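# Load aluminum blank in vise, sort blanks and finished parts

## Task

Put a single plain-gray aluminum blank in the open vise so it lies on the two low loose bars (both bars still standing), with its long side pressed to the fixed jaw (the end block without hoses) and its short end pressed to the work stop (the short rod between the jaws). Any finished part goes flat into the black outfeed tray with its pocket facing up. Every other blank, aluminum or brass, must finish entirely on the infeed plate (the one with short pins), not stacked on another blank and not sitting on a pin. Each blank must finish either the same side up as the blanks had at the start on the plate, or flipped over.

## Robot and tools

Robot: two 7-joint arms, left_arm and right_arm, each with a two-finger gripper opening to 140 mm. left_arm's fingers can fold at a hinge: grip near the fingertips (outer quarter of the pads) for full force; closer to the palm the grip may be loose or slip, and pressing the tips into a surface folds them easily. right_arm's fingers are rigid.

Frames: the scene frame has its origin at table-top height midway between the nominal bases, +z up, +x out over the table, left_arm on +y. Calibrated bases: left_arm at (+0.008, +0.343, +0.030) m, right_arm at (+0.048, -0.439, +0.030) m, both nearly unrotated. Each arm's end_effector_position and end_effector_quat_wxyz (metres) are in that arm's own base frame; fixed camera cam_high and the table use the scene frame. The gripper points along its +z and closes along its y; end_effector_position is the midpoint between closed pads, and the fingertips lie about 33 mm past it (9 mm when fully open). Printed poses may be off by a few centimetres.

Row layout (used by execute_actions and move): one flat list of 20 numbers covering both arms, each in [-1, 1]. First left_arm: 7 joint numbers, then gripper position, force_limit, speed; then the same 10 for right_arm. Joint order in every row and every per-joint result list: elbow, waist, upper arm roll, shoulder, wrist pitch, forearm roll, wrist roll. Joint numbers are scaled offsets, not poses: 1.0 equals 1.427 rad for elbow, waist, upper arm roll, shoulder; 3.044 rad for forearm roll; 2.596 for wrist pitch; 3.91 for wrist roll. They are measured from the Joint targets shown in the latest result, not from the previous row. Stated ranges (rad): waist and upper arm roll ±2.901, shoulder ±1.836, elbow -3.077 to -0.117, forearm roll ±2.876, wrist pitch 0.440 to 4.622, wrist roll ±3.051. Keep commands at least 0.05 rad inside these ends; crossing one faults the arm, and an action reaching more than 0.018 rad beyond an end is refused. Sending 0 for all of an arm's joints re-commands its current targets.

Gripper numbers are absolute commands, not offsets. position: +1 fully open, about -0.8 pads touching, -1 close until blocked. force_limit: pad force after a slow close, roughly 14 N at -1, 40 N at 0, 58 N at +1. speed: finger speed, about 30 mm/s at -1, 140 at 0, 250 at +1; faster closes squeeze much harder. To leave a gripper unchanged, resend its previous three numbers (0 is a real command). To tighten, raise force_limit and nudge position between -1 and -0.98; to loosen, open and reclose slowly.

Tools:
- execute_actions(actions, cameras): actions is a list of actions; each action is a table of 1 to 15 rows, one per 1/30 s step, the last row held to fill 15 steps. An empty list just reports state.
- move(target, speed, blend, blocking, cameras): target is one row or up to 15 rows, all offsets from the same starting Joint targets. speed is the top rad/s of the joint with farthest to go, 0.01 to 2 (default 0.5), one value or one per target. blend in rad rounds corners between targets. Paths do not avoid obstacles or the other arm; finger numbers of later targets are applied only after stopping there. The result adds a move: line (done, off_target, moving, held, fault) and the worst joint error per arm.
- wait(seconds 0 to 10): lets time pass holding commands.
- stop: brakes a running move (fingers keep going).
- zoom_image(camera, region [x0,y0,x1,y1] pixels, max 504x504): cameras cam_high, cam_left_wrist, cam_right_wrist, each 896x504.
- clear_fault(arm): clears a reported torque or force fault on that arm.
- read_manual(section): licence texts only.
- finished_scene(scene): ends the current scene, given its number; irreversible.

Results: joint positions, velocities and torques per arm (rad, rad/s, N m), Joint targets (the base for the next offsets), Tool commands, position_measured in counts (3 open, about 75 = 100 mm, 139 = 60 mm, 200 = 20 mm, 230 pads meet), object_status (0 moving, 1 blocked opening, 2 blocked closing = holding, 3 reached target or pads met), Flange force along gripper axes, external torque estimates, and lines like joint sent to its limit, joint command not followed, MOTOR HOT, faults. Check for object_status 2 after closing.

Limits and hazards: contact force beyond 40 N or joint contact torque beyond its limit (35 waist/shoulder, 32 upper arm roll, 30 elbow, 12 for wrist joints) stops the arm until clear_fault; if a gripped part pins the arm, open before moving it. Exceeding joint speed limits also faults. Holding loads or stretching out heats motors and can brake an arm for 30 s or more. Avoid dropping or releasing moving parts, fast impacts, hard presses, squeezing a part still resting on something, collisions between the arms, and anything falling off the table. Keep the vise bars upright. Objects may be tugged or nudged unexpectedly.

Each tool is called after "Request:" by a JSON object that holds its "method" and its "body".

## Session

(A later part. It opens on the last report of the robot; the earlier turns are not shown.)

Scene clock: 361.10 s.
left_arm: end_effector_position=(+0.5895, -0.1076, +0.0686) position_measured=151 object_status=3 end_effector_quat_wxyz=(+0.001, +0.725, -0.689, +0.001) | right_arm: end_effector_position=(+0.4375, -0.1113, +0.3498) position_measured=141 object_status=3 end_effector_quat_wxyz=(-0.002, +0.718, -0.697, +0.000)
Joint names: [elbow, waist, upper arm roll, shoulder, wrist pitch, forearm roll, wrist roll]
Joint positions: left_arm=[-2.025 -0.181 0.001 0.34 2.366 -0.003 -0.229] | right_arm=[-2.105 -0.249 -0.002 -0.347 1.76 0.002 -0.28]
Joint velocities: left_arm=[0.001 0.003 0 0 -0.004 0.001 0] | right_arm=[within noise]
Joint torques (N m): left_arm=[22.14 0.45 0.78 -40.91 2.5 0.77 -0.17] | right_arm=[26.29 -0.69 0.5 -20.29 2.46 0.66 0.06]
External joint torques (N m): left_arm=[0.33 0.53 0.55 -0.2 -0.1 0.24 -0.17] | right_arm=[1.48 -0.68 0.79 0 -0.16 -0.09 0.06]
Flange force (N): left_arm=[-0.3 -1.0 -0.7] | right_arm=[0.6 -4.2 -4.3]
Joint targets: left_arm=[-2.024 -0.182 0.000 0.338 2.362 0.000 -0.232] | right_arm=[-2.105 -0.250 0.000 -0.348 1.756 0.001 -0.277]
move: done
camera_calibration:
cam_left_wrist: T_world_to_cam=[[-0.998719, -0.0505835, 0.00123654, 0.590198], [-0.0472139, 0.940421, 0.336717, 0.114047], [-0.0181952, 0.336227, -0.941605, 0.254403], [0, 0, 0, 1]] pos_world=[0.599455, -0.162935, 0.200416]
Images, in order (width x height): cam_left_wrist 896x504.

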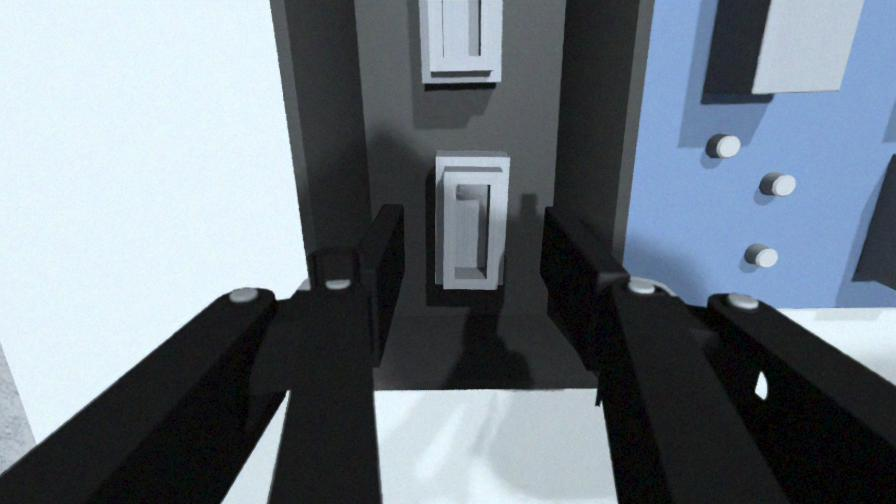

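Request:
{"method": "move", "body": {"target": [[0.041785, 0, 0, -0.081200, -0.067604, 0, 0, -0.18, -0.05, -1, 0, 0, 0, 0, 0, 0, 0, -0.78, 0.0, 0.0], [-0.125186, 0.372938, 0, -0.605278, -0.263132, 0, 0.380865, -0.18, -0.05, -1, 0.484335, 0.815988, 0, 0.651647, 0.092355, -0.000329, 0.293201, -0.78, 0.0, 0.0]], "speed": [0.15, 0.6], "blend": [0.03, 0], "cameras": ["cam_right_wrist", "cam_high"]}}

Scene clock: 398.67 s.
left_arm: end_effector_position=(+0.3701, +0.1330, +0.3706) position_measured=151 object_status=3 end_effector_quat_wxyz=(+0.002, -0.327, +0.945, -0.001) | right_arm: end_effector_position=(+0.4331, +0.5654, +0.1485) position_measured=227 object_status=3 end_effector_quat_wxyz=(+0.003, +0.725, -0.689, -0.001)
Joint names: [elbow, waist, upper arm roll, shoulder, wrist pitch, forearm roll, wrist roll]
Joint positions: left_arm=[-2.202 0.348 -0.001 -0.523 1.682 -0.003 1.252] | right_arm=[-1.416 0.915 0.001 0.582 1.992 0.002 0.864]
Joint velocities: left_arm=[0.002 -0.001 0 0 -0.001 0 0.006] | right_arm=[within noise]
Joint torques (N m): left_arm=[24.17 0.96 0.47 -14.23 2.4 1.05 0.13] | right_arm=[26.17 -0.49 1.21 -49.69 2.67 0.38 0.17]
External joint torques (N m): left_arm=[-0.14 0.98 0.92 -0.43 -0.06 0.27 0.13] | right_arm=[1.59 -0.49 0.71 0.63 0.18 -0.32 0.17]
Flange force (N): left_arm=[0.9 2.8 0.4] | right_arm=[-8.7 -7.4 -1.2]
Joint targets: left_arm=[-2.202 0.350 0.000 -0.525 1.679 0.000 1.257] | right_arm=[-1.414 0.914 0.000 0.581 1.996 0.000 0.869]
move: done; blend cut to 0 rad at target 1
camera_calibration:
cam_right_wrist: T_world_to_cam=[[-0.997655, -0.0684275, -0.00141718, 0.480464], [-0.0647519, 0.936953, 0.343404, -0.54858], [-0.0221705, 0.342691, -0.939187, 0.0908247], [0, 0, 0, 1]] pos_world=[0.445829, 0.515745, 0.274367]
Images, in order (width x height): cam_high 896x504, cam_right_wrist 896x504.

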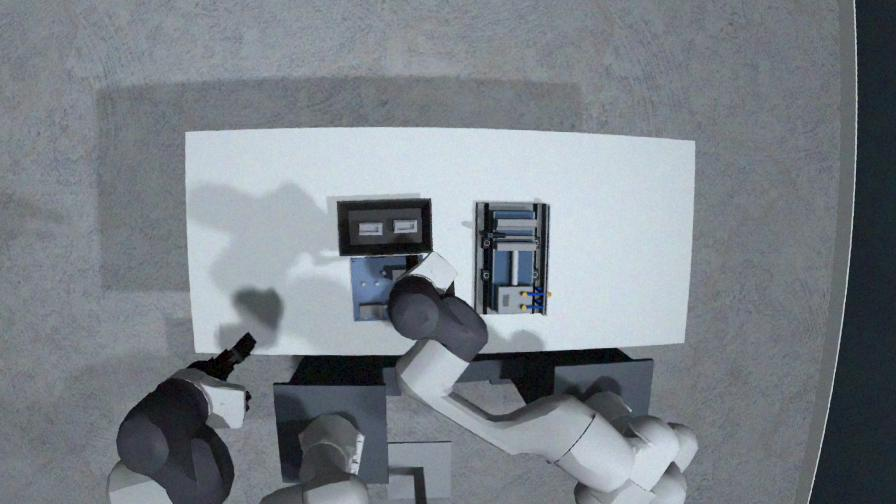

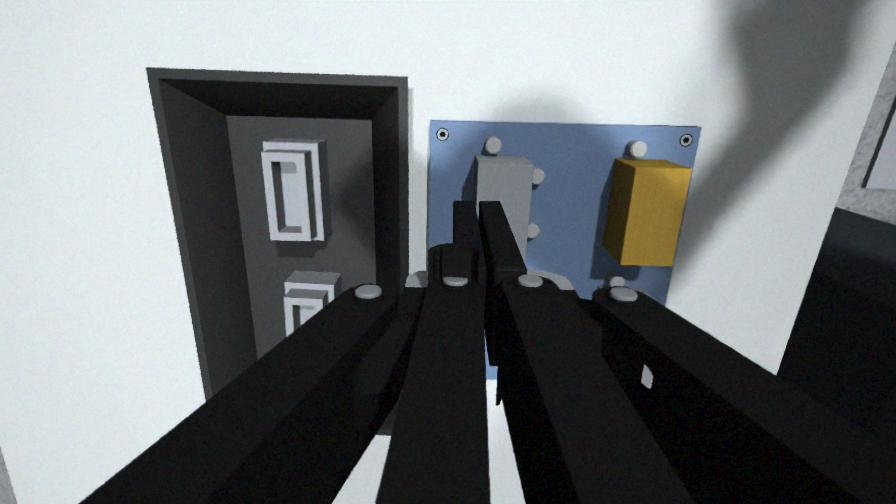

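Request:
{"method": "zoom_image", "body": {"camera": "cam_right_wrist", "region": [420, 110, 720, 340]}}

Request:
{"method": "zoom_image", "body": {"camera": "cam_high", "region": [470, 190, 570, 330]}}

Scaled by 1.680 from the camera's 896x504 image, which has a finer 1280x720 frame.

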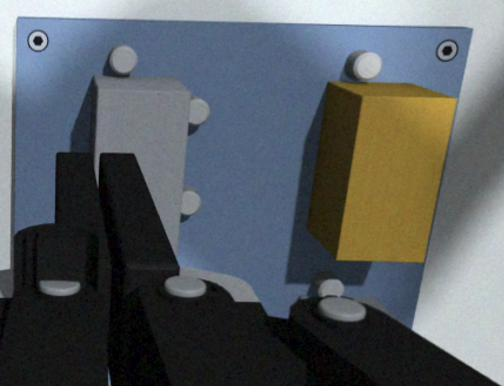

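Scaled by 3.600 from the camera's 896x504 image, which has a finer 1280x720 frame.

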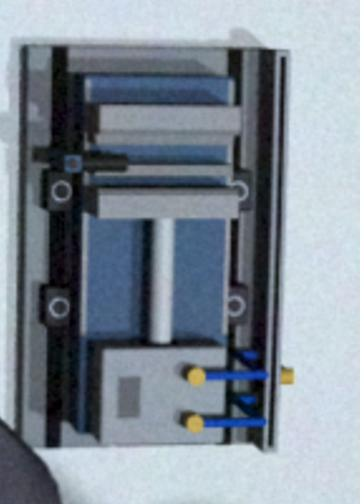

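Request:
{"method": "move", "body": {"target": [0, 0, 0, 0, 0, 0, 0, -0.18, -0.05, -1, -0.043983, 0.028831, 0, 0.055664, 0.054775, 0, 0.008732, -0.78, 0.0, 0.0], "speed": 0.12, "cameras": ["cam_right_wrist"]}}

Request:
{"method": "zoom_image", "body": {"camera": "cam_right_wrist", "region": [380, 100, 620, 330]}}

Scene clock: 432.70 s.
left_arm: end_effector_position=(+0.3699, +0.1330, +0.3704) position_measured=151 object_status=3 end_effector_quat_wxyz=(+0.001, -0.326, +0.945, -0.001) | right_arm: end_effector_position=(+0.4123, +0.5832, +0.0768) position_measured=227 object_status=3 end_effector_quat_wxyz=(+0.002, +0.726, -0.687, -0.001)
Joint names: [elbow, waist, upper arm roll, shoulder, wrist pitch, forearm roll, wrist roll]
Joint positions: left_arm=[-2.202 0.348 -0.001 -0.523 1.681 -0.003 1.254] | right_arm=[-1.476 0.954 0.001 0.661 2.133 0.002 0.899]
Joint velocities: left_arm=[within noise] | right_arm=[0.002 0.001 0 -0.001 0.004 0.001 0.002]
Joint torques (N m): left_arm=[24.43 0.93 0.45 -14.2 2.44 1.05 0.14] | right_arm=[25.23 -0.1 1.41 -50.7 2.68 0.37 0.16]
External joint torques (N m): left_arm=[0.21 0.99 0.96 -0.45 0 0.29 0.14] | right_arm=[1.49 -0.12 0.84 0.52 0.22 -0.28 0.16]
Flange force (N): left_arm=[0.1 2.6 -0.5] | right_arm=[-7.9 -5.9 0.1]
Joint targets: left_arm=[-2.202 0.350 0.000 -0.525 1.679 0.000 1.257] | right_arm=[-1.477 0.955 0.000 0.661 2.138 0.000 0.903]
move: done
camera_calibration:
cam_right_wrist: T_world_to_cam=[[-0.997362, -0.0725082, -0.00353965, 0.463202], [-0.0692735, 0.936023, 0.345054, -0.539749], [-0.021706, 0.344389, -0.938576, 0.0157159], [0, 0, 0, 1]] pos_world=[0.424931, 0.533391, 0.202632]
Images, in order (width x height): cam_right_wrist 896x504.

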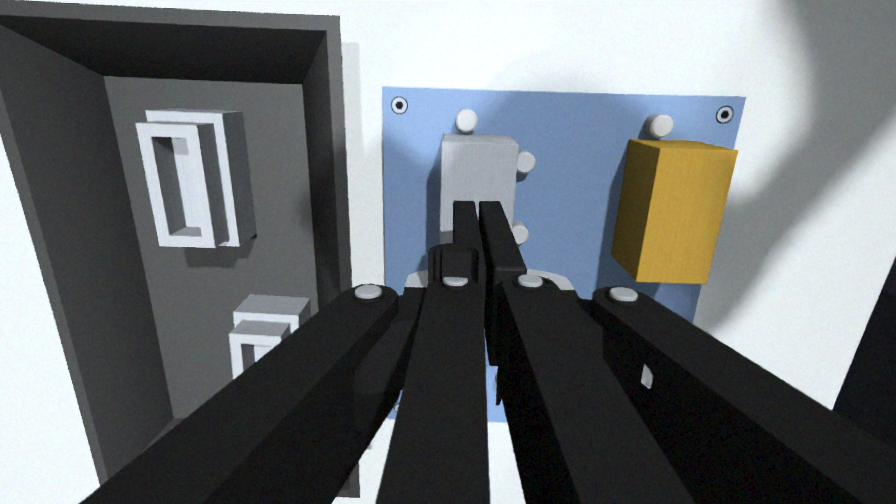

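Scaled by 2.100 from the camera's 896x504 image, which has a finer 1280x720 frame.

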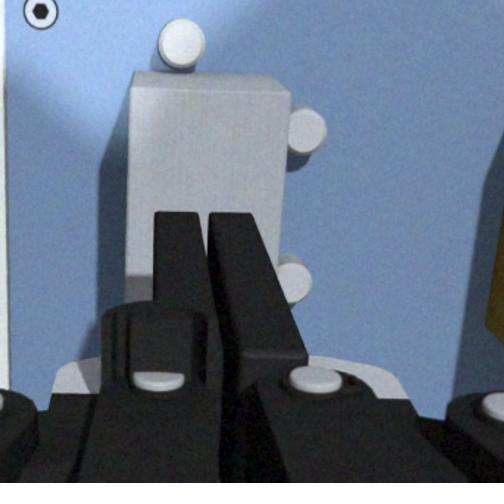

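Request:
{"method": "move", "body": {"target": [0, 0, 0, 0, 0, 0, 0, -0.18, -0.05, -1, -0.012121, 0.001430, 0, 0.020894, 0.018148, 0, -0.000246, -0.78, 0.0, 0.0], "speed": 0.05, "cameras": ["cam_right_wrist"]}}

Request:
{"method": "move", "body": {"target": [0, 0, 0, 0, 0, 0, 0, -0.18, -0.05, -1, -0.000955, 0, 0, 0.002795, 0.002062, 0, 0, -0.78, 0.0, 0.0], "speed": 0.015, "cameras": []}}

Scene clock: 463.37 s.
left_arm: end_effector_position=(+0.3698, +0.1330, +0.3704) position_measured=151 object_status=3 end_effector_quat_wxyz=(+0.001, -0.326, +0.945, -0.001) | right_arm: end_effector_position=(+0.4110, +0.5834, +0.0526) position_measured=227 object_status=3 end_effector_quat_wxyz=(+0.001, +0.726, -0.687, -0.001)
Joint names: [elbow, waist, upper arm roll, shoulder, wrist pitch, forearm roll, wrist roll]
Joint positions: left_arm=[-2.202 0.348 -0.001 -0.523 1.681 -0.003 1.254] | right_arm=[-1.493 0.956 0.001 0.689 2.18 0.002 0.9]
Joint velocities: left_arm=[within noise] | right_arm=[0 0 -0.001 0 0.004 -0.001 0.002]
Joint torques (N m): left_arm=[24.49 0.91 0.49 -14.23 2.45 1.04 0.12] | right_arm=[24.71 0.14 1.35 -50.8 2.75 0.36 0.1]
External joint torques (N m): left_arm=[0.11 0.9 0.92 -0.34 -0.01 0.27 0.12] | right_arm=[1.13 0.32 0.9 1.03 0.26 -0.26 0.1]
Flange force (N): left_arm=[0.0 2.5 -0.3] | right_arm=[-7.7 -5.1 1.5]
Joint targets: left_arm=[-2.202 0.350 0.000 -0.525 1.679 0.000 1.257] | right_arm=[-1.495 0.957 0.000 0.691 2.185 0.000 0.902]
move: done
camera_calibration:
cam_right_wrist: T_world_to_cam=[[-0.997344, -0.072696, -0.00442028, 0.46198], [-0.0697326, 0.935651, 0.345969, -0.531353], [-0.0210148, 0.345359, -0.938235, -0.00795101], [0, 0, 0, 1]] pos_world=[0.423534, 0.533491, 0.178414]
Images, in order (width x height): cam_right_wrist 896x504.

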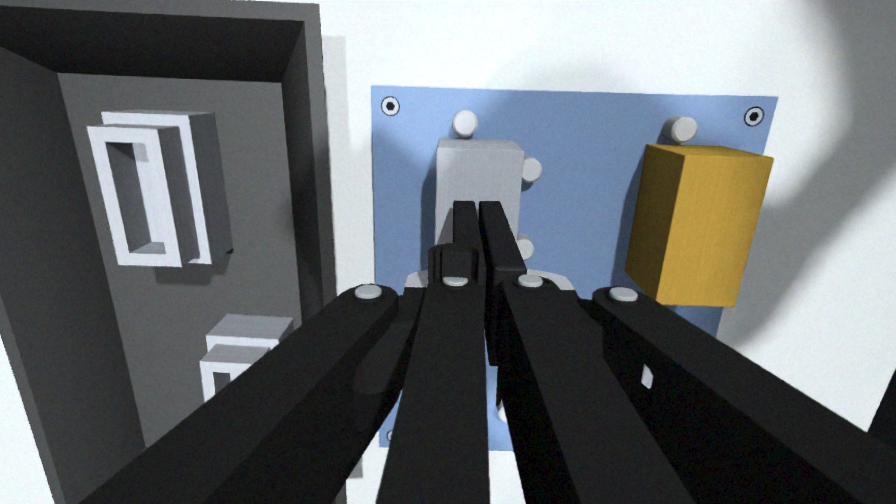

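Scene clock: 464.07 s.
left_arm: end_effector_position=(+0.3698, +0.1330, +0.3704) position_measured=151 object_status=3 end_effector_quat_wxyz=(+0.001, -0.326, +0.945, -0.001) | right_arm: end_effector_position=(+0.4111, +0.5836, +0.0501) position_measured=227 object_status=3 end_effector_quat_wxyz=(+0.001, +0.726, -0.687, -0.001)
Joint names: [elbow, waist, upper arm roll, shoulder, wrist pitch, forearm roll, wrist roll]
Joint positions: left_arm=[-2.202 0.348 -0.001 -0.523 1.681 -0.003 1.254] | right_arm=[-1.494 0.956 0.001 0.693 2.185 0.002 0.9]
Joint velocities: left_arm=[within noise] | right_arm=[0.001 0.001 -0.001 -0.001 0.004 0.002 0.002]
Joint torques (N m): left_arm=[24.51 0.93 0.44 -14.2 2.46 1.07 0.1] | right_arm=[24.62 0.08 1.39 -50.62 2.74 0.34 0.08]
External joint torques (N m): left_arm=[0.15 0.97 0.92 -0.3 0 0.3 0.1] | right_arm=[1.16 0.15 0.87 1.11 0.26 -0.28 0.08]
Flange force (N): left_arm=[-0.2 2.4 -0.3] | right_arm=[-7.9 -5.6 1.6]
Joint targets: left_arm=[-2.202 0.350 0.000 -0.525 1.679 0.000 1.257] | right_arm=[-1.496 0.957 0.000 0.695 2.191 0.000 0.902]
move: done
No camera images: "cameras" was empty.

Request:
{"method": "move", "body": {"target": [0, 0, 0, 0, 0, 0, 0, -0.18, -0.05, -1, -0.000955, 0, 0, 0.002795, 0.002062, 0, 0, -0.78, 0.0, 0.0], "speed": 0.015, "cameras": []}}

Request:
{"method": "move", "body": {"target": [0, 0, 0, 0, 0, 0, 0, -0.18, -0.05, -1, -0.000637, 0, 0, 0.001863, 0.001375, 0, 0, -0.78, 0.0, 0.0], "speed": 0.015, "cameras": []}}

Scene clock: 467.50 s.
left_arm: end_effector_position=(+0.3698, +0.1330, +0.3703) position_measured=151 object_status=3 end_effector_quat_wxyz=(+0.001, -0.326, +0.945, -0.001) | right_arm: end_effector_position=(+0.4110, +0.5836, +0.0472) position_measured=227 object_status=3 end_effector_quat_wxyz=(+0.001, +0.726, -0.687, -0.001)
Joint names: [elbow, waist, upper arm roll, shoulder, wrist pitch, forearm roll, wrist roll]
Joint positions: left_arm=[-2.202 0.348 -0.001 -0.523 1.681 -0.003 1.254] | right_arm=[-1.495 0.956 0.001 0.697 2.191 0.002 0.9]
Joint velocities: left_arm=[within noise] | right_arm=[0 0 0 -0.002 0.003 0 -0.001]
Joint torques (N m): left_arm=[24.46 0.89 0.46 -14.2 2.47 1.05 0.12] | right_arm=[24.58 0.05 1.38 -50.63 2.73 0.36 0.01]
External joint torques (N m): left_arm=[0.19 0.93 0.94 -0.43 0.02 0.28 0.12] | right_arm=[1.16 -0.14 0.67 1.14 0.25 -0.27 0.01]
Flange force (N): left_arm=[0.1 2.5 -0.3] | right_arm=[-7.7 -6.0 1.7]
Joint targets: left_arm=[-2.202 0.350 0.000 -0.525 1.679 0.000 1.257] | right_arm=[-1.497 0.957 0.000 0.698 2.196 0.000 0.902]
move: done
No camera images: "cameras" was empty.

Scene clock: 468.20 s.
left_arm: end_effector_position=(+0.3698, +0.1330, +0.3703) position_measured=151 object_status=3 end_effector_quat_wxyz=(+0.001, -0.326, +0.945, -0.001) | right_arm: end_effector_position=(+0.4111, +0.5837, +0.0458) position_measured=227 object_status=3 end_effector_quat_wxyz=(+0.001, +0.726, -0.687, -0.001)
Joint names: [elbow, waist, upper arm roll, shoulder, wrist pitch, forearm roll, wrist roll]
Joint positions: left_arm=[-2.202 0.348 -0.001 -0.523 1.681 -0.003 1.254] | right_arm=[-1.496 0.956 0.001 0.699 2.194 0.002 0.9]
Joint velocities: within noise
Joint torques (N m): left_arm=[24.48 0.89 0.48 -14.17 2.47 1.04 0.11] | right_arm=[24.25 0.06 1.41 -49.83 2.88 0.33 0.04]
External joint torques (N m): left_arm=[0.18 0.92 0.97 -0.36 0.02 0.27 0.11] | right_arm=[0.83 0.03 0.8 1.98 0.4 -0.29 0.04]
Flange force (N): left_arm=[-0.1 2.5 -0.3] | right_arm=[-8.2 -6.1 3.3]
Joint targets: left_arm=[-2.202 0.350 0.000 -0.525 1.679 0.000 1.257] | right_arm=[-1.498 0.957 0.000 0.701 2.200 0.000 0.902]
move: done
No camera images: "cameras" was empty.

Request:
{"method": "move", "body": {"target": [[0, 0, 0, 0, 0, 0, 0, -0.18, -0.05, -1, 0.00159, 0, 0, -0.00466, -0.003435, 0, 0, -0.78, 0.0, 0.0], [0, 0, 0, 0, 0, 0, 0, -0.18, -0.05, -1, 0.00159, 0, 0, -0.00466, -0.003435, 0, 0, -0.20, 0.0, 0.3]], "speed": [0.03, 0.03], "cameras": ["cam_right_wrist"]}}

Request:
{"method": "zoom_image", "body": {"camera": "cam_right_wrist", "region": [370, 90, 600, 330]}}

Scene clock: 481.23 s.
left_arm: end_effector_position=(+0.3698, +0.1330, +0.3703) position_measured=151 object_status=3 end_effector_quat_wxyz=(+0.001, -0.326, +0.945, -0.001) | right_arm: end_effector_position=(+0.4116, +0.5844, +0.0480) position_measured=154 object_status=0 end_effector_quat_wxyz=(-0.001, +0.726, -0.687, -0.001)
Joint names: [elbow, waist, upper arm roll, shoulder, wrist pitch, forearm roll, wrist roll]
Joint positions: left_arm=[-2.202 0.348 -0.001 -0.523 1.681 -0.003 1.254] | right_arm=[-1.496 0.956 0.001 0.696 2.194 0.002 0.9]
Joint velocities: within noise
Joint torques (N m): left_arm=[24.52 0.86 0.48 -14.15 2.48 1.04 0.08] | right_arm=[24.88 0.06 1.42 -51.58 2.37 0.34 0.06]
External joint torques (N m): left_arm=[0.2 0.84 0.89 -0.34 0.02 0.27 0.08] | right_arm=[1.34 0.19 0.93 0.36 -0.14 -0.28 0.06]
Flange force (N): left_arm=[-0.2 2.3 -0.4] | right_arm=[-7.5 -5.2 -0.1]
Joint targets: left_arm=[-2.202 0.350 0.000 -0.525 1.679 0.000 1.257] | right_arm=[-1.496 0.957 0.000 0.695 2.191 0.000 0.902]
move: done
camera_calibration:
cam_right_wrist: T_world_to_cam=[[-0.997321, -0.0727739, -0.00736159, 0.462863], [-0.0707576, 0.934362, 0.34923, -0.529636], [-0.0185365, 0.348816, -0.937008, -0.0157003], [0, 0, 0, 1]] pos_world=[0.423857, 0.534032, 0.173661]
Images, in order (width x height): cam_right_wrist 896x504.

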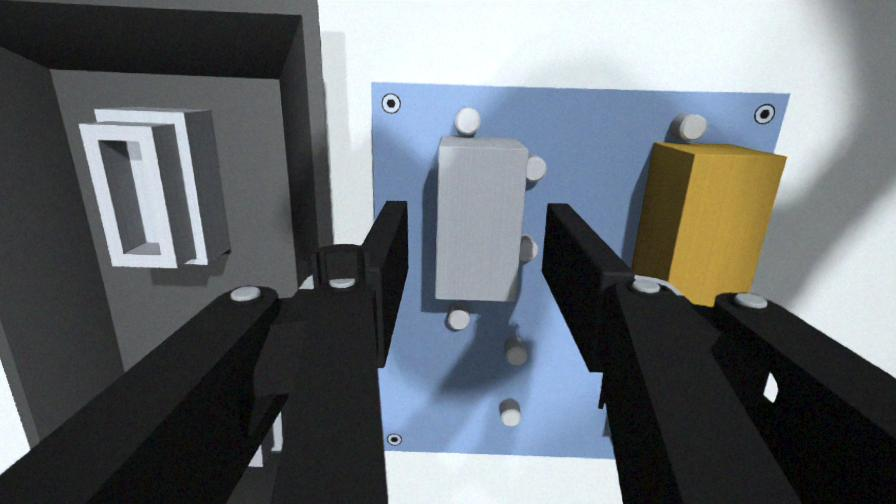

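Scaled by 2.100 from the camera's 896x504 image, which has a finer 1280x720 frame.

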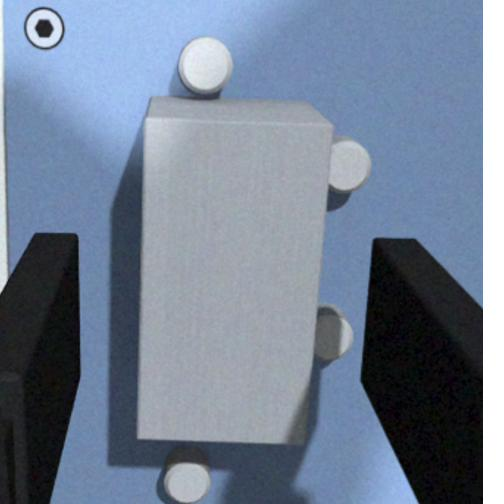

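Request:
{"method": "move", "body": {"target": [0, 0, 0, 0, 0, 0, 0, -0.18, -0.05, -1, -0.009521, -0.000596, 0, 0.009008, 0.010182, 0, 0.000550, -0.20, 0.0, 0.3], "speed": 0.03, "cameras": ["cam_right_wrist"]}}

Scene clock: 506.63 s.
left_arm: end_effector_position=(+0.3697, +0.1330, +0.3703) position_measured=151 object_status=3 end_effector_quat_wxyz=(+0.001, -0.326, +0.945, -0.001) | right_arm: end_effector_position=(+0.4100, +0.5821, +0.0370) position_measured=154 object_status=3 end_effector_quat_wxyz=(+0.001, +0.726, -0.687, -0.001)
Joint names: [elbow, waist, upper arm roll, shoulder, wrist pitch, forearm roll, wrist roll]
Joint positions: left_arm=[-2.202 0.348 -0.001 -0.523 1.681 -0.003 1.254] | right_arm=[-1.508 0.956 0.001 0.706 2.212 0.002 0.901]
Joint velocities: left_arm=[within noise] | right_arm=[0 -0.001 0 0.001 0.004 -0.001 0]
Joint torques (N m): left_arm=[24.46 0.9 0.49 -14.21 2.48 1.05 0.06] | right_arm=[24.33 -0.28 1.41 -50.8 2.77 0.34 0.07]
External joint torques (N m): left_arm=[0.21 0.9 0.93 -0.52 0.03 0.28 0.06] | right_arm=[1.12 -0.29 0.82 0.93 0.3 -0.27 0.07]
Flange force (N): left_arm=[0.3 2.5 -0.3] | right_arm=[-6.7 -5.4 1.6]
Joint targets: left_arm=[-2.202 0.350 0.000 -0.525 1.679 0.000 1.257] | right_arm=[-1.509 0.956 0.000 0.707 2.217 0.000 0.904]
move: done
camera_calibration:
cam_right_wrist: T_world_to_cam=[[-0.997396, -0.071956, -0.00476227, 0.460401], [-0.0691507, 0.935598, 0.34623, -0.524969], [-0.0204577, 0.345657, -0.938138, -0.0225535], [0, 0, 0, 1]] pos_world=[0.422439, 0.532085, 0.162794]
Images, in order (width x height): cam_right_wrist 896x504.

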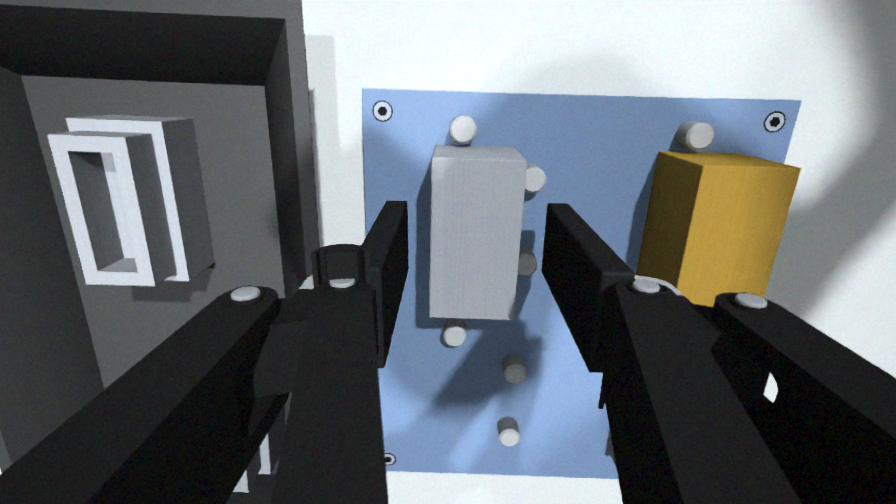

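Request:
{"method": "move", "body": {"target": [[0, 0, 0, 0, 0, 0, 0, -0.18, -0.05, -1, 0, 0, 0, 0, 0, 0, 0, -1, -0.05, -1], [0, 0, 0, 0, 0, 0, 0, -0.18, -0.05, -1, 0.00088, 0, 0, -0.00623, -0.00391, 0, 0, -1, -0.05, -1], [0, 0, 0, 0, 0, 0, 0, -0.18, -0.05, -1, 0.00088, 0, 0, -0.00623, -0.00391, 0, 0, -0.98, 0.0, -1]], "speed": [0.02, 0.015, 0.02], "cameras": ["cam_right_wrist"]}}

Scene clock: 514.73 s.
left_arm: end_effector_position=(+0.3697, +0.1330, +0.3703) position_measured=151 object_status=3 end_effector_quat_wxyz=(+0.001, -0.326, +0.945, -0.001) | right_arm: end_effector_position=(+0.4102, +0.5825, +0.0396) position_measured=185 object_status=2 end_effector_quat_wxyz=(+0.000, +0.726, -0.688, -0.001)
Joint names: [elbow, waist, upper arm roll, shoulder, wrist pitch, forearm roll, wrist roll]
Joint positions: left_arm=[-2.202 0.348 -0.001 -0.523 1.681 -0.003 1.254] | right_arm=[-1.508 0.956 0.001 0.702 2.21 0.002 0.901]
Joint velocities: within noise
Joint torques (N m): left_arm=[24.5 0.9 0.52 -14.18 2.49 1.04 0.12] | right_arm=[25.48 -0.29 1.41 -52.84 2.37 0.35 0.12]
External joint torques (N m): left_arm=[0.1 0.9 0.95 -0.32 0.03 0.27 0.12] | right_arm=[2.16 -0.17 0.91 -1.06 -0.12 -0.26 0.12]
Flange force (N): left_arm=[0.0 2.5 -0.1] | right_arm=[-7.2 -5.5 -2.2]
Joint targets: left_arm=[-2.202 0.350 0.000 -0.525 1.679 0.000 1.257] | right_arm=[-1.508 0.956 0.000 0.698 2.207 0.000 0.904]
move: done
camera_calibration:
cam_right_wrist: T_world_to_cam=[[-0.997422, -0.0714893, -0.00614351, 0.46053], [-0.0691595, 0.935033, 0.347751, -0.525943], [-0.0191161, 0.34728, -0.937567, -0.0217603], [0, 0, 0, 1]] pos_world=[0.422553, 0.532254, 0.165325]
Images, in order (width x height): cam_right_wrist 896x504.

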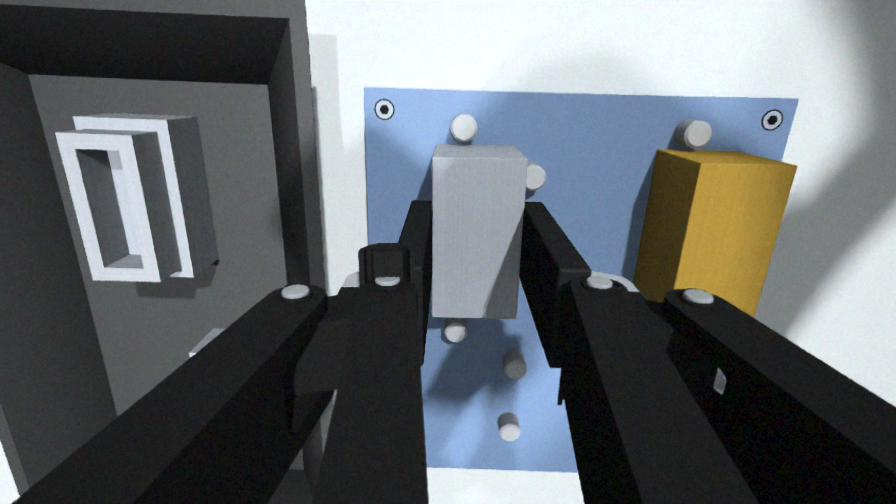

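Request:
{"method": "execute_actions", "body": {"actions": [], "cameras": ["cam_right_wrist"]}}

Scene clock: 534.70 s.
left_arm: end_effector_position=(+0.3697, +0.1330, +0.3703) position_measured=151 object_status=3 end_effector_quat_wxyz=(+0.001, -0.326, +0.945, -0.001) | right_arm: end_effector_position=(+0.4102, +0.5824, +0.0396) position_measured=185 object_status=2 end_effector_quat_wxyz=(+0.000, +0.726, -0.688, -0.001)
Joint names: [elbow, waist, upper arm roll, shoulder, wrist pitch, forearm roll, wrist roll]
Joint positions: left_arm=[-2.202 0.348 -0.001 -0.523 1.681 -0.003 1.254] | right_arm=[-1.508 0.956 0.001 0.702 2.21 0.002 0.901]
Joint velocities: within noise
Joint torques (N m): left_arm=[24.52 0.91 0.49 -14.2 2.48 1.05 0.13] | right_arm=[25.46 -0.32 1.37 -52.76 2.4 0.38 0.14]
External joint torques (N m): left_arm=[0.16 0.9 0.9 -0.35 0.03 0.28 0.13] | right_arm=[2.07 -0.29 0.81 -0.83 -0.1 -0.23 0.14]
Flange force (N): left_arm=[-0.1 2.4 -0.3] | right_arm=[-7.3 -5.7 -1.9]
Joint targets: left_arm=[-2.202 0.350 0.000 -0.525 1.679 0.000 1.257] | right_arm=[-1.508 0.956 0.000 0.698 2.207 0.000 0.904]
Tool commands: left_gripper/position=-0.18 left_gripper/force_limit=-0.05 left_gripper/speed=-1.0 right_gripper/position=-0.98 right_gripper/force_limit=+0.0 right_gripper/speed=-1.0
camera_calibration:
cam_right_wrist: T_world_to_cam=[[-0.997425, -0.0714683, -0.00592886, 0.460435], [-0.0690705, 0.935133, 0.347498, -0.525947], [-0.0192908, 0.347013, -0.937662, -0.0214748], [0, 0, 0, 1]] pos_world=[0.422508, 0.532189, 0.165359]
Images, in order (width x height): cam_right_wrist 896x504.

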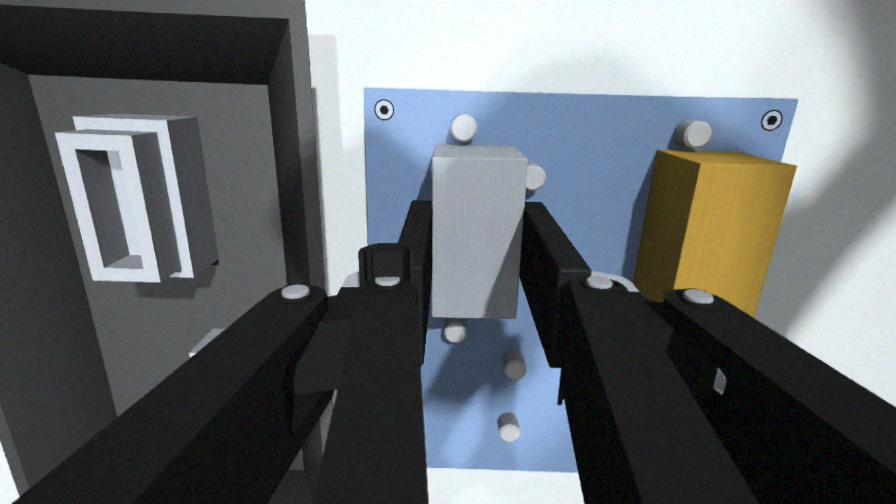

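Request:
{"method": "move", "body": {"target": [[0,0,0,0,0,0,0,-0.18,-0.05,-1,0.004276,0,0,-0.018179,-0.012342,0,0,-0.98,0.0,-1],[0,0,0,0,0,0,0,-0.18,-0.05,-1,0.033435,0,0,-0.068168,-0.055849,0,0,-0.98,0.0,-1],[0,0,0,0,0,0,0,-0.18,-0.05,-1,0.099723,0,0,-0.105892,-0.113023,0,0,-0.98,0.0,-1]], "speed": [0.04, 0.15, 0.2], "blend": [0.01, 0.01, 0], "cameras": ["cam_high", "cam_right_wrist"]}}

Scene clock: 556.97 s.
left_arm: end_effector_position=(+0.3697, +0.1329, +0.3702) position_measured=151 object_status=3 end_effector_quat_wxyz=(+0.001, -0.326, +0.945, -0.001) | right_arm: end_effector_position=(+0.4103, +0.5827, +0.1887) position_measured=185 object_status=2 end_effector_quat_wxyz=(+0.000, +0.726, -0.688, -0.001)
Joint names: [elbow, waist, upper arm roll, shoulder, wrist pitch, forearm roll, wrist roll]
Joint positions: left_arm=[-2.202 0.348 -0.001 -0.523 1.681 -0.003 1.254] | right_arm=[-1.368 0.956 0.001 0.548 1.918 0.002 0.901]
Joint velocities: left_arm=[within noise] | right_arm=[0 0 0 0.001 -0.005 0 0]
Joint torques (N m): left_arm=[24.46 0.86 0.47 -14.23 2.5 1.04 0.11] | right_arm=[27.16 -0.35 1.24 -49.84 2.42 0.45 0.12]
External joint torques (N m): left_arm=[0.11 0.91 0.98 -0.35 0.05 0.27 0.11] | right_arm=[2.43 -0.66 0.55 -0.28 -0.06 -0.28 0.12]
Flange force (N): left_arm=[0.0 2.5 -0.1] | right_arm=[-10.9 -9.1 -4.5]
Joint targets: left_arm=[-2.202 0.350 0.000 -0.525 1.679 0.000 1.257] | right_arm=[-1.366 0.956 0.000 0.547 1.914 0.000 0.904]
move: done; blend cut to 0 rad at target 1
camera_calibration:
cam_right_wrist: T_world_to_cam=[[-0.997389, -0.0719184, -0.00660324, 0.461863], [-0.069708, 0.934744, 0.348417, -0.577702], [-0.0188853, 0.347968, -0.937316, 0.117373], [0, 0, 0, 1]] pos_world=[0.422604, 0.532378, 0.314347]
Images, in order (width x height): cam_high 896x504, cam_right_wrist 896x504.

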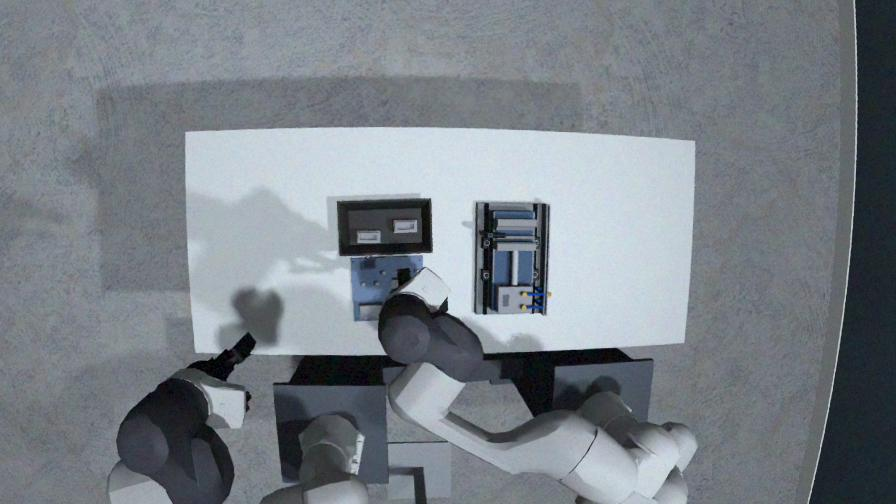

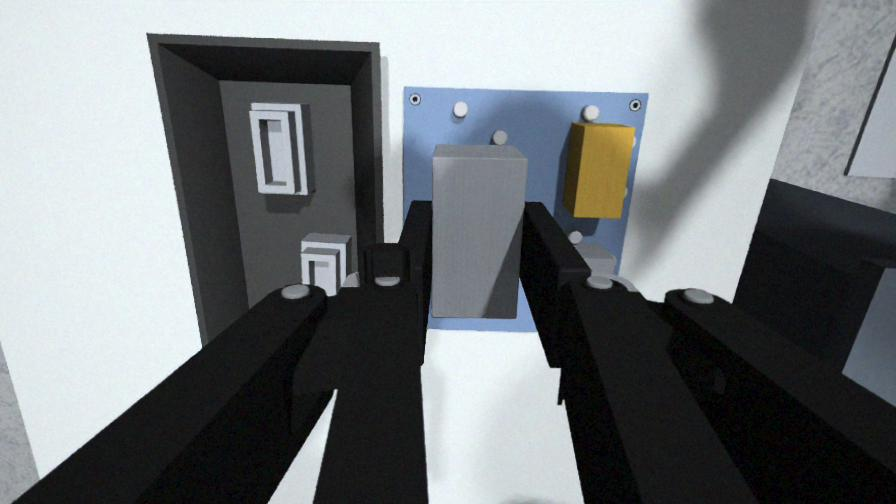

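Request:
{"method": "move", "body": {"target": [0,0,0,0,0,0,0,-0.18,-0.05,-1,-0.402416,-0.316803,0,-0.243162,0.087541,0,-0.109994,-0.98,0.0,-1], "speed": 0.3, "cameras": ["cam_high", "cam_right_wrist"]}}

Request:
{"method": "zoom_image", "body": {"camera": "cam_high", "region": [460, 185, 580, 330]}}

Scene clock: 568.47 s.
left_arm: end_effector_position=(+0.3697, +0.1329, +0.3702) position_measured=151 object_status=3 end_effector_quat_wxyz=(+0.001, -0.326, +0.945, -0.001) | right_arm: end_effector_position=(+0.5234, +0.2882, +0.1678) position_measured=185 object_status=2 end_effector_quat_wxyz=(+0.004, +0.715, -0.699, -0.002)
Joint names: [elbow, waist, upper arm roll, shoulder, wrist pitch, forearm roll, wrist roll]
Joint positions: left_arm=[-2.202 0.348 -0.001 -0.523 1.681 -0.003 1.254] | right_arm=[-1.94 0.505 -0.002 0.204 2.135 0.002 0.48]
Joint velocities: left_arm=[within noise] | right_arm=[0 0.002 0 0 0 -0.001 -0.005]
Joint torques (N m): left_arm=[24.48 0.92 0.48 -14.18 2.51 1.04 0.08] | right_arm=[25.77 -0.28 1.11 -39.61 2.86 0.38 -0.18]
External joint torques (N m): left_arm=[0.13 0.95 0.95 -0.29 0.05 0.27 0.08] | right_arm=[1.93 -0.37 0.87 -1.01 0.35 -0.25 -0.18]
Flange force (N): left_arm=[-0.2 2.4 -0.1] | right_arm=[-2.0 -4.0 -2.7]
Joint targets: left_arm=[-2.202 0.350 0.000 -0.525 1.679 0.000 1.257] | right_arm=[-1.940 0.504 0.000 0.201 2.141 0.000 0.474]
move: done
camera_calibration:
cam_right_wrist: T_world_to_cam=[[-0.99921, -0.0397492, 0.000376489, 0.543855], [-0.0371969, 0.938307, 0.343796, -0.304543], [-0.0140189, 0.34351, -0.939044, 0.201438], [0, 0, 0, 1]] pos_world=[0.534921, 0.238177, 0.293655]
Images, in order (width x height): cam_high 896x504, cam_right_wrist 896x504.

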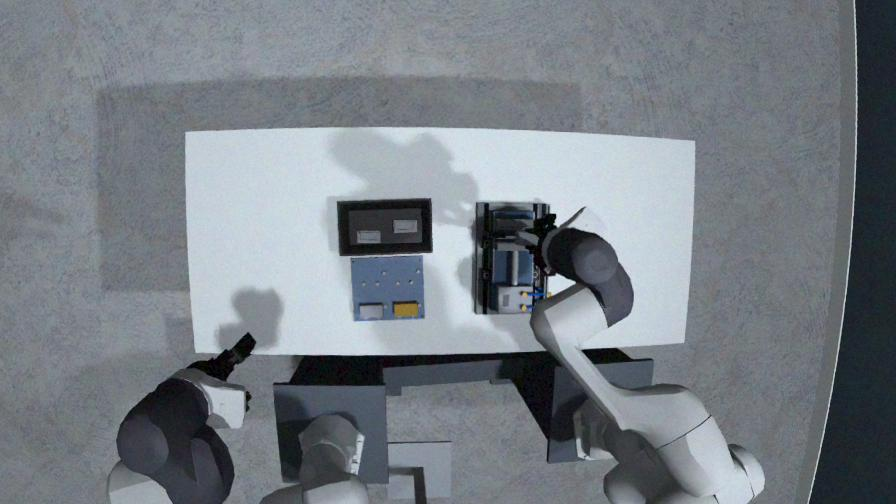

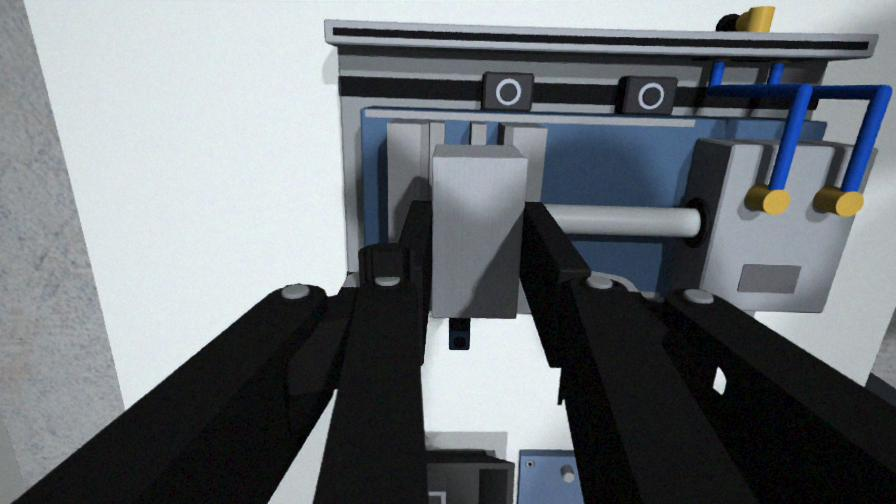

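Scaled by 3.476 from the camera's 896x504 image, which has a finer 1280x720 frame.

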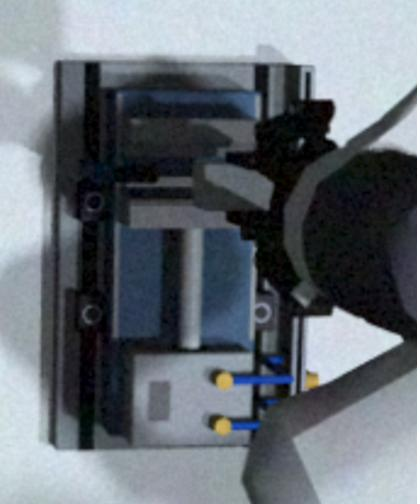

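Request:
{"method": "zoom_image", "body": {"camera": "cam_right_wrist", "region": [340, 90, 600, 240]}}

Request:
{"method": "zoom_image", "body": {"camera": "cam_right_wrist", "region": [380, 240, 600, 366]}}

Scaled by 1.938 from the camera's 896x504 image, which has a finer 1280x720 frame.

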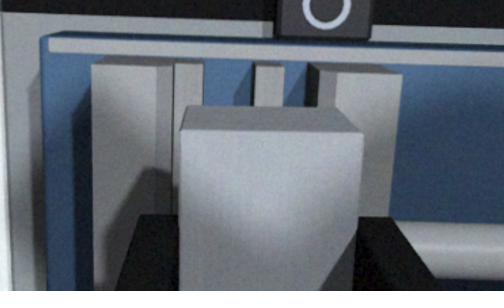

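Scaled by 2.291 from the camera's 896x504 image, which has a finer 1280x720 frame.

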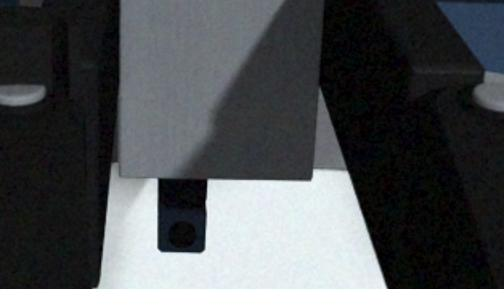

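Request:
{"method": "zoom_image", "body": {"camera": "cam_right_wrist", "region": [320, 10, 600, 150]}}

Request:
{"method": "zoom_image", "body": {"camera": "cam_right_wrist", "region": [600, 10, 880, 150]}}

Scaled by 1.800 from the camera's 896x504 image, which has a finer 1280x720 frame.

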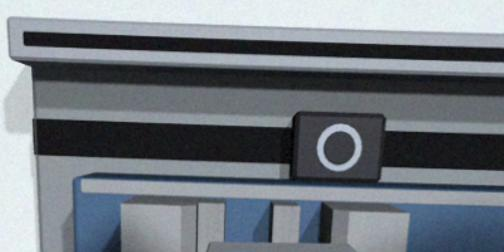

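Scaled by 1.800 from the camera's 896x504 image, which has a finer 1280x720 frame.

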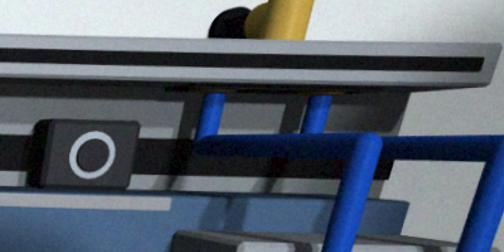

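Request:
{"method": "zoom_image", "body": {"camera": "cam_right_wrist", "region": [380, 110, 560, 210]}}

Scaled by 2.800 from the camera's 896x504 image, which has a finer 1280x720 frame.

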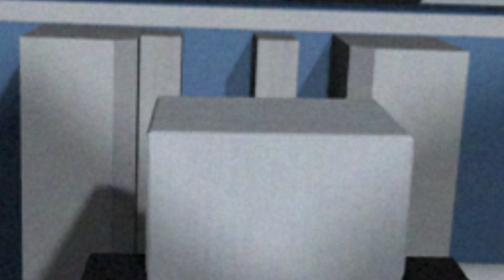

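Request:
{"method": "move", "body": {"target": [0,0,0,0,0,0,0,-0.18,-0.05,-1,0.144656,0.085395,0,0.100319,-0.024372,0,0.035770,-0.98,0.0,-1], "speed": 0.25, "cameras": ["cam_high", "cam_right_wrist"]}}

Request:
{"method": "zoom_image", "body": {"camera": "cam_high", "region": [465, 195, 565, 325]}}

Request:
{"method": "zoom_image", "body": {"camera": "cam_right_wrist", "region": [340, 20, 600, 180]}}

Scene clock: 642.33 s.
left_arm: end_effector_position=(+0.3696, +0.1329, +0.3702) position_measured=151 object_status=3 end_effector_quat_wxyz=(+0.001, -0.326, +0.945, -0.001) | right_arm: end_effector_position=(+0.5248, +0.3796, +0.1687) position_measured=185 object_status=2 end_effector_quat_wxyz=(+0.000, +0.713, -0.701, -0.001)
Joint names: [elbow, waist, upper arm roll, shoulder, wrist pitch, forearm roll, wrist roll]
Joint positions: left_arm=[-2.202 0.348 -0.001 -0.523 1.681 -0.003 1.254] | right_arm=[-1.737 0.626 0 0.344 2.081 0.001 0.609]
Joint velocities: left_arm=[within noise] | right_arm=[0 0.001 0.001 -0.002 -0.001 0 0.006]
Joint torques (N m): left_arm=[24.52 0.9 0.52 -14.13 2.51 1.05 0.11] | right_arm=[26.85 -0.33 1.02 -43.38 2.35 0.43 0.14]
External joint torques (N m): left_arm=[0.23 0.85 0.88 -0.36 0.06 0.27 0.11] | right_arm=[2.61 -0.25 0.8 -0.02 -0.18 -0.22 0.14]
Flange force (N): left_arm=[-0.2 2.3 -0.4] | right_arm=[-7.3 -9.7 -3.7]
Joint targets: left_arm=[-2.202 0.350 0.000 -0.525 1.679 0.000 1.257] | right_arm=[-1.734 0.626 0.000 0.344 2.077 0.000 0.614]
move: done
camera_calibration:
cam_right_wrist: T_world_to_cam=[[-0.99942, -0.0333603, -0.00686813, 0.547751], [-0.0336666, 0.937026, 0.347634, -0.392621], [-0.00516155, 0.347664, -0.937605, 0.164433], [0, 0, 0, 1]] pos_world=[0.535064, 0.329002, 0.294423]
Images, in order (width x height): cam_high 896x504, cam_right_wrist 896x504.

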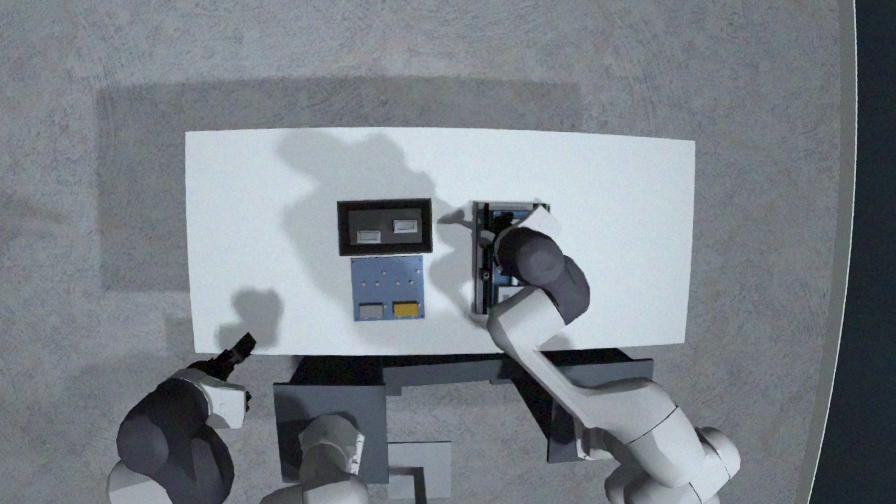

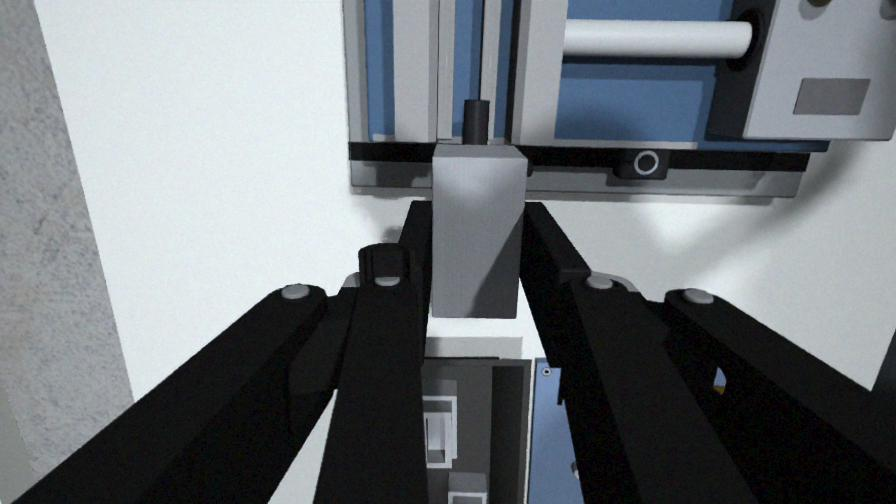

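Scaled by 3.877 from the camera's 896x504 image, which has a finer 1280x720 frame.

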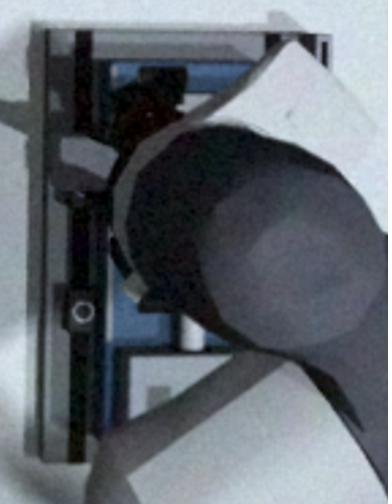

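Scaled by 1.938 from the camera's 896x504 image, which has a finer 1280x720 frame.

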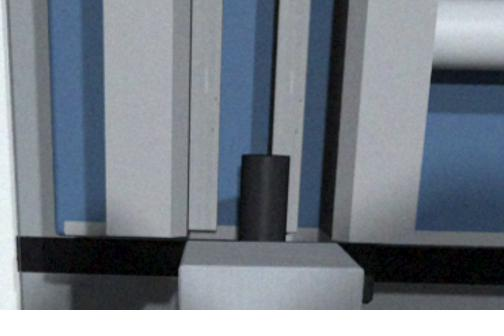

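Request:
{"method": "zoom_image", "body": {"camera": "cam_right_wrist", "region": [380, 0, 560, 80]}}

Request:
{"method": "zoom_image", "body": {"camera": "cam_right_wrist", "region": [380, 70, 560, 150]}}

Request:
{"method": "zoom_image", "body": {"camera": "cam_right_wrist", "region": [340, 120, 600, 210]}}

Request:
{"method": "zoom_image", "body": {"camera": "cam_right_wrist", "region": [560, 120, 840, 210]}}

Scaled by 2.800 from the camera's 896x504 image, which has a finer 1280x720 frame.

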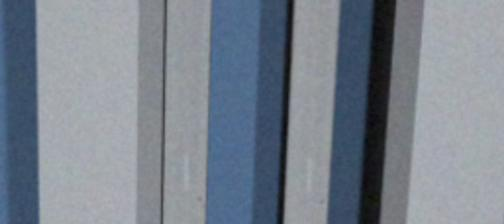

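Scaled by 2.800 from the camera's 896x504 image, which has a finer 1280x720 frame.

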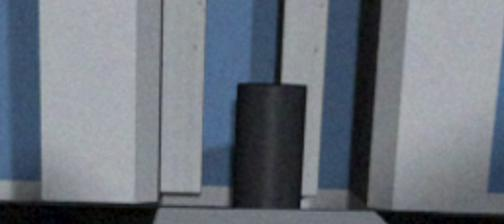

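Scaled by 1.938 from the camera's 896x504 image, which has a finer 1280x720 frame.

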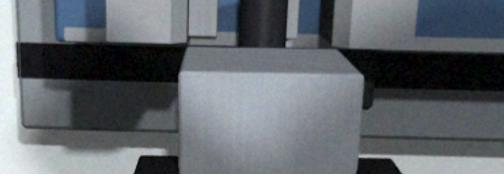

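Scaled by 1.800 from the camera's 896x504 image, which has a finer 1280x720 frame.

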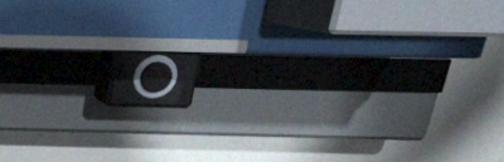

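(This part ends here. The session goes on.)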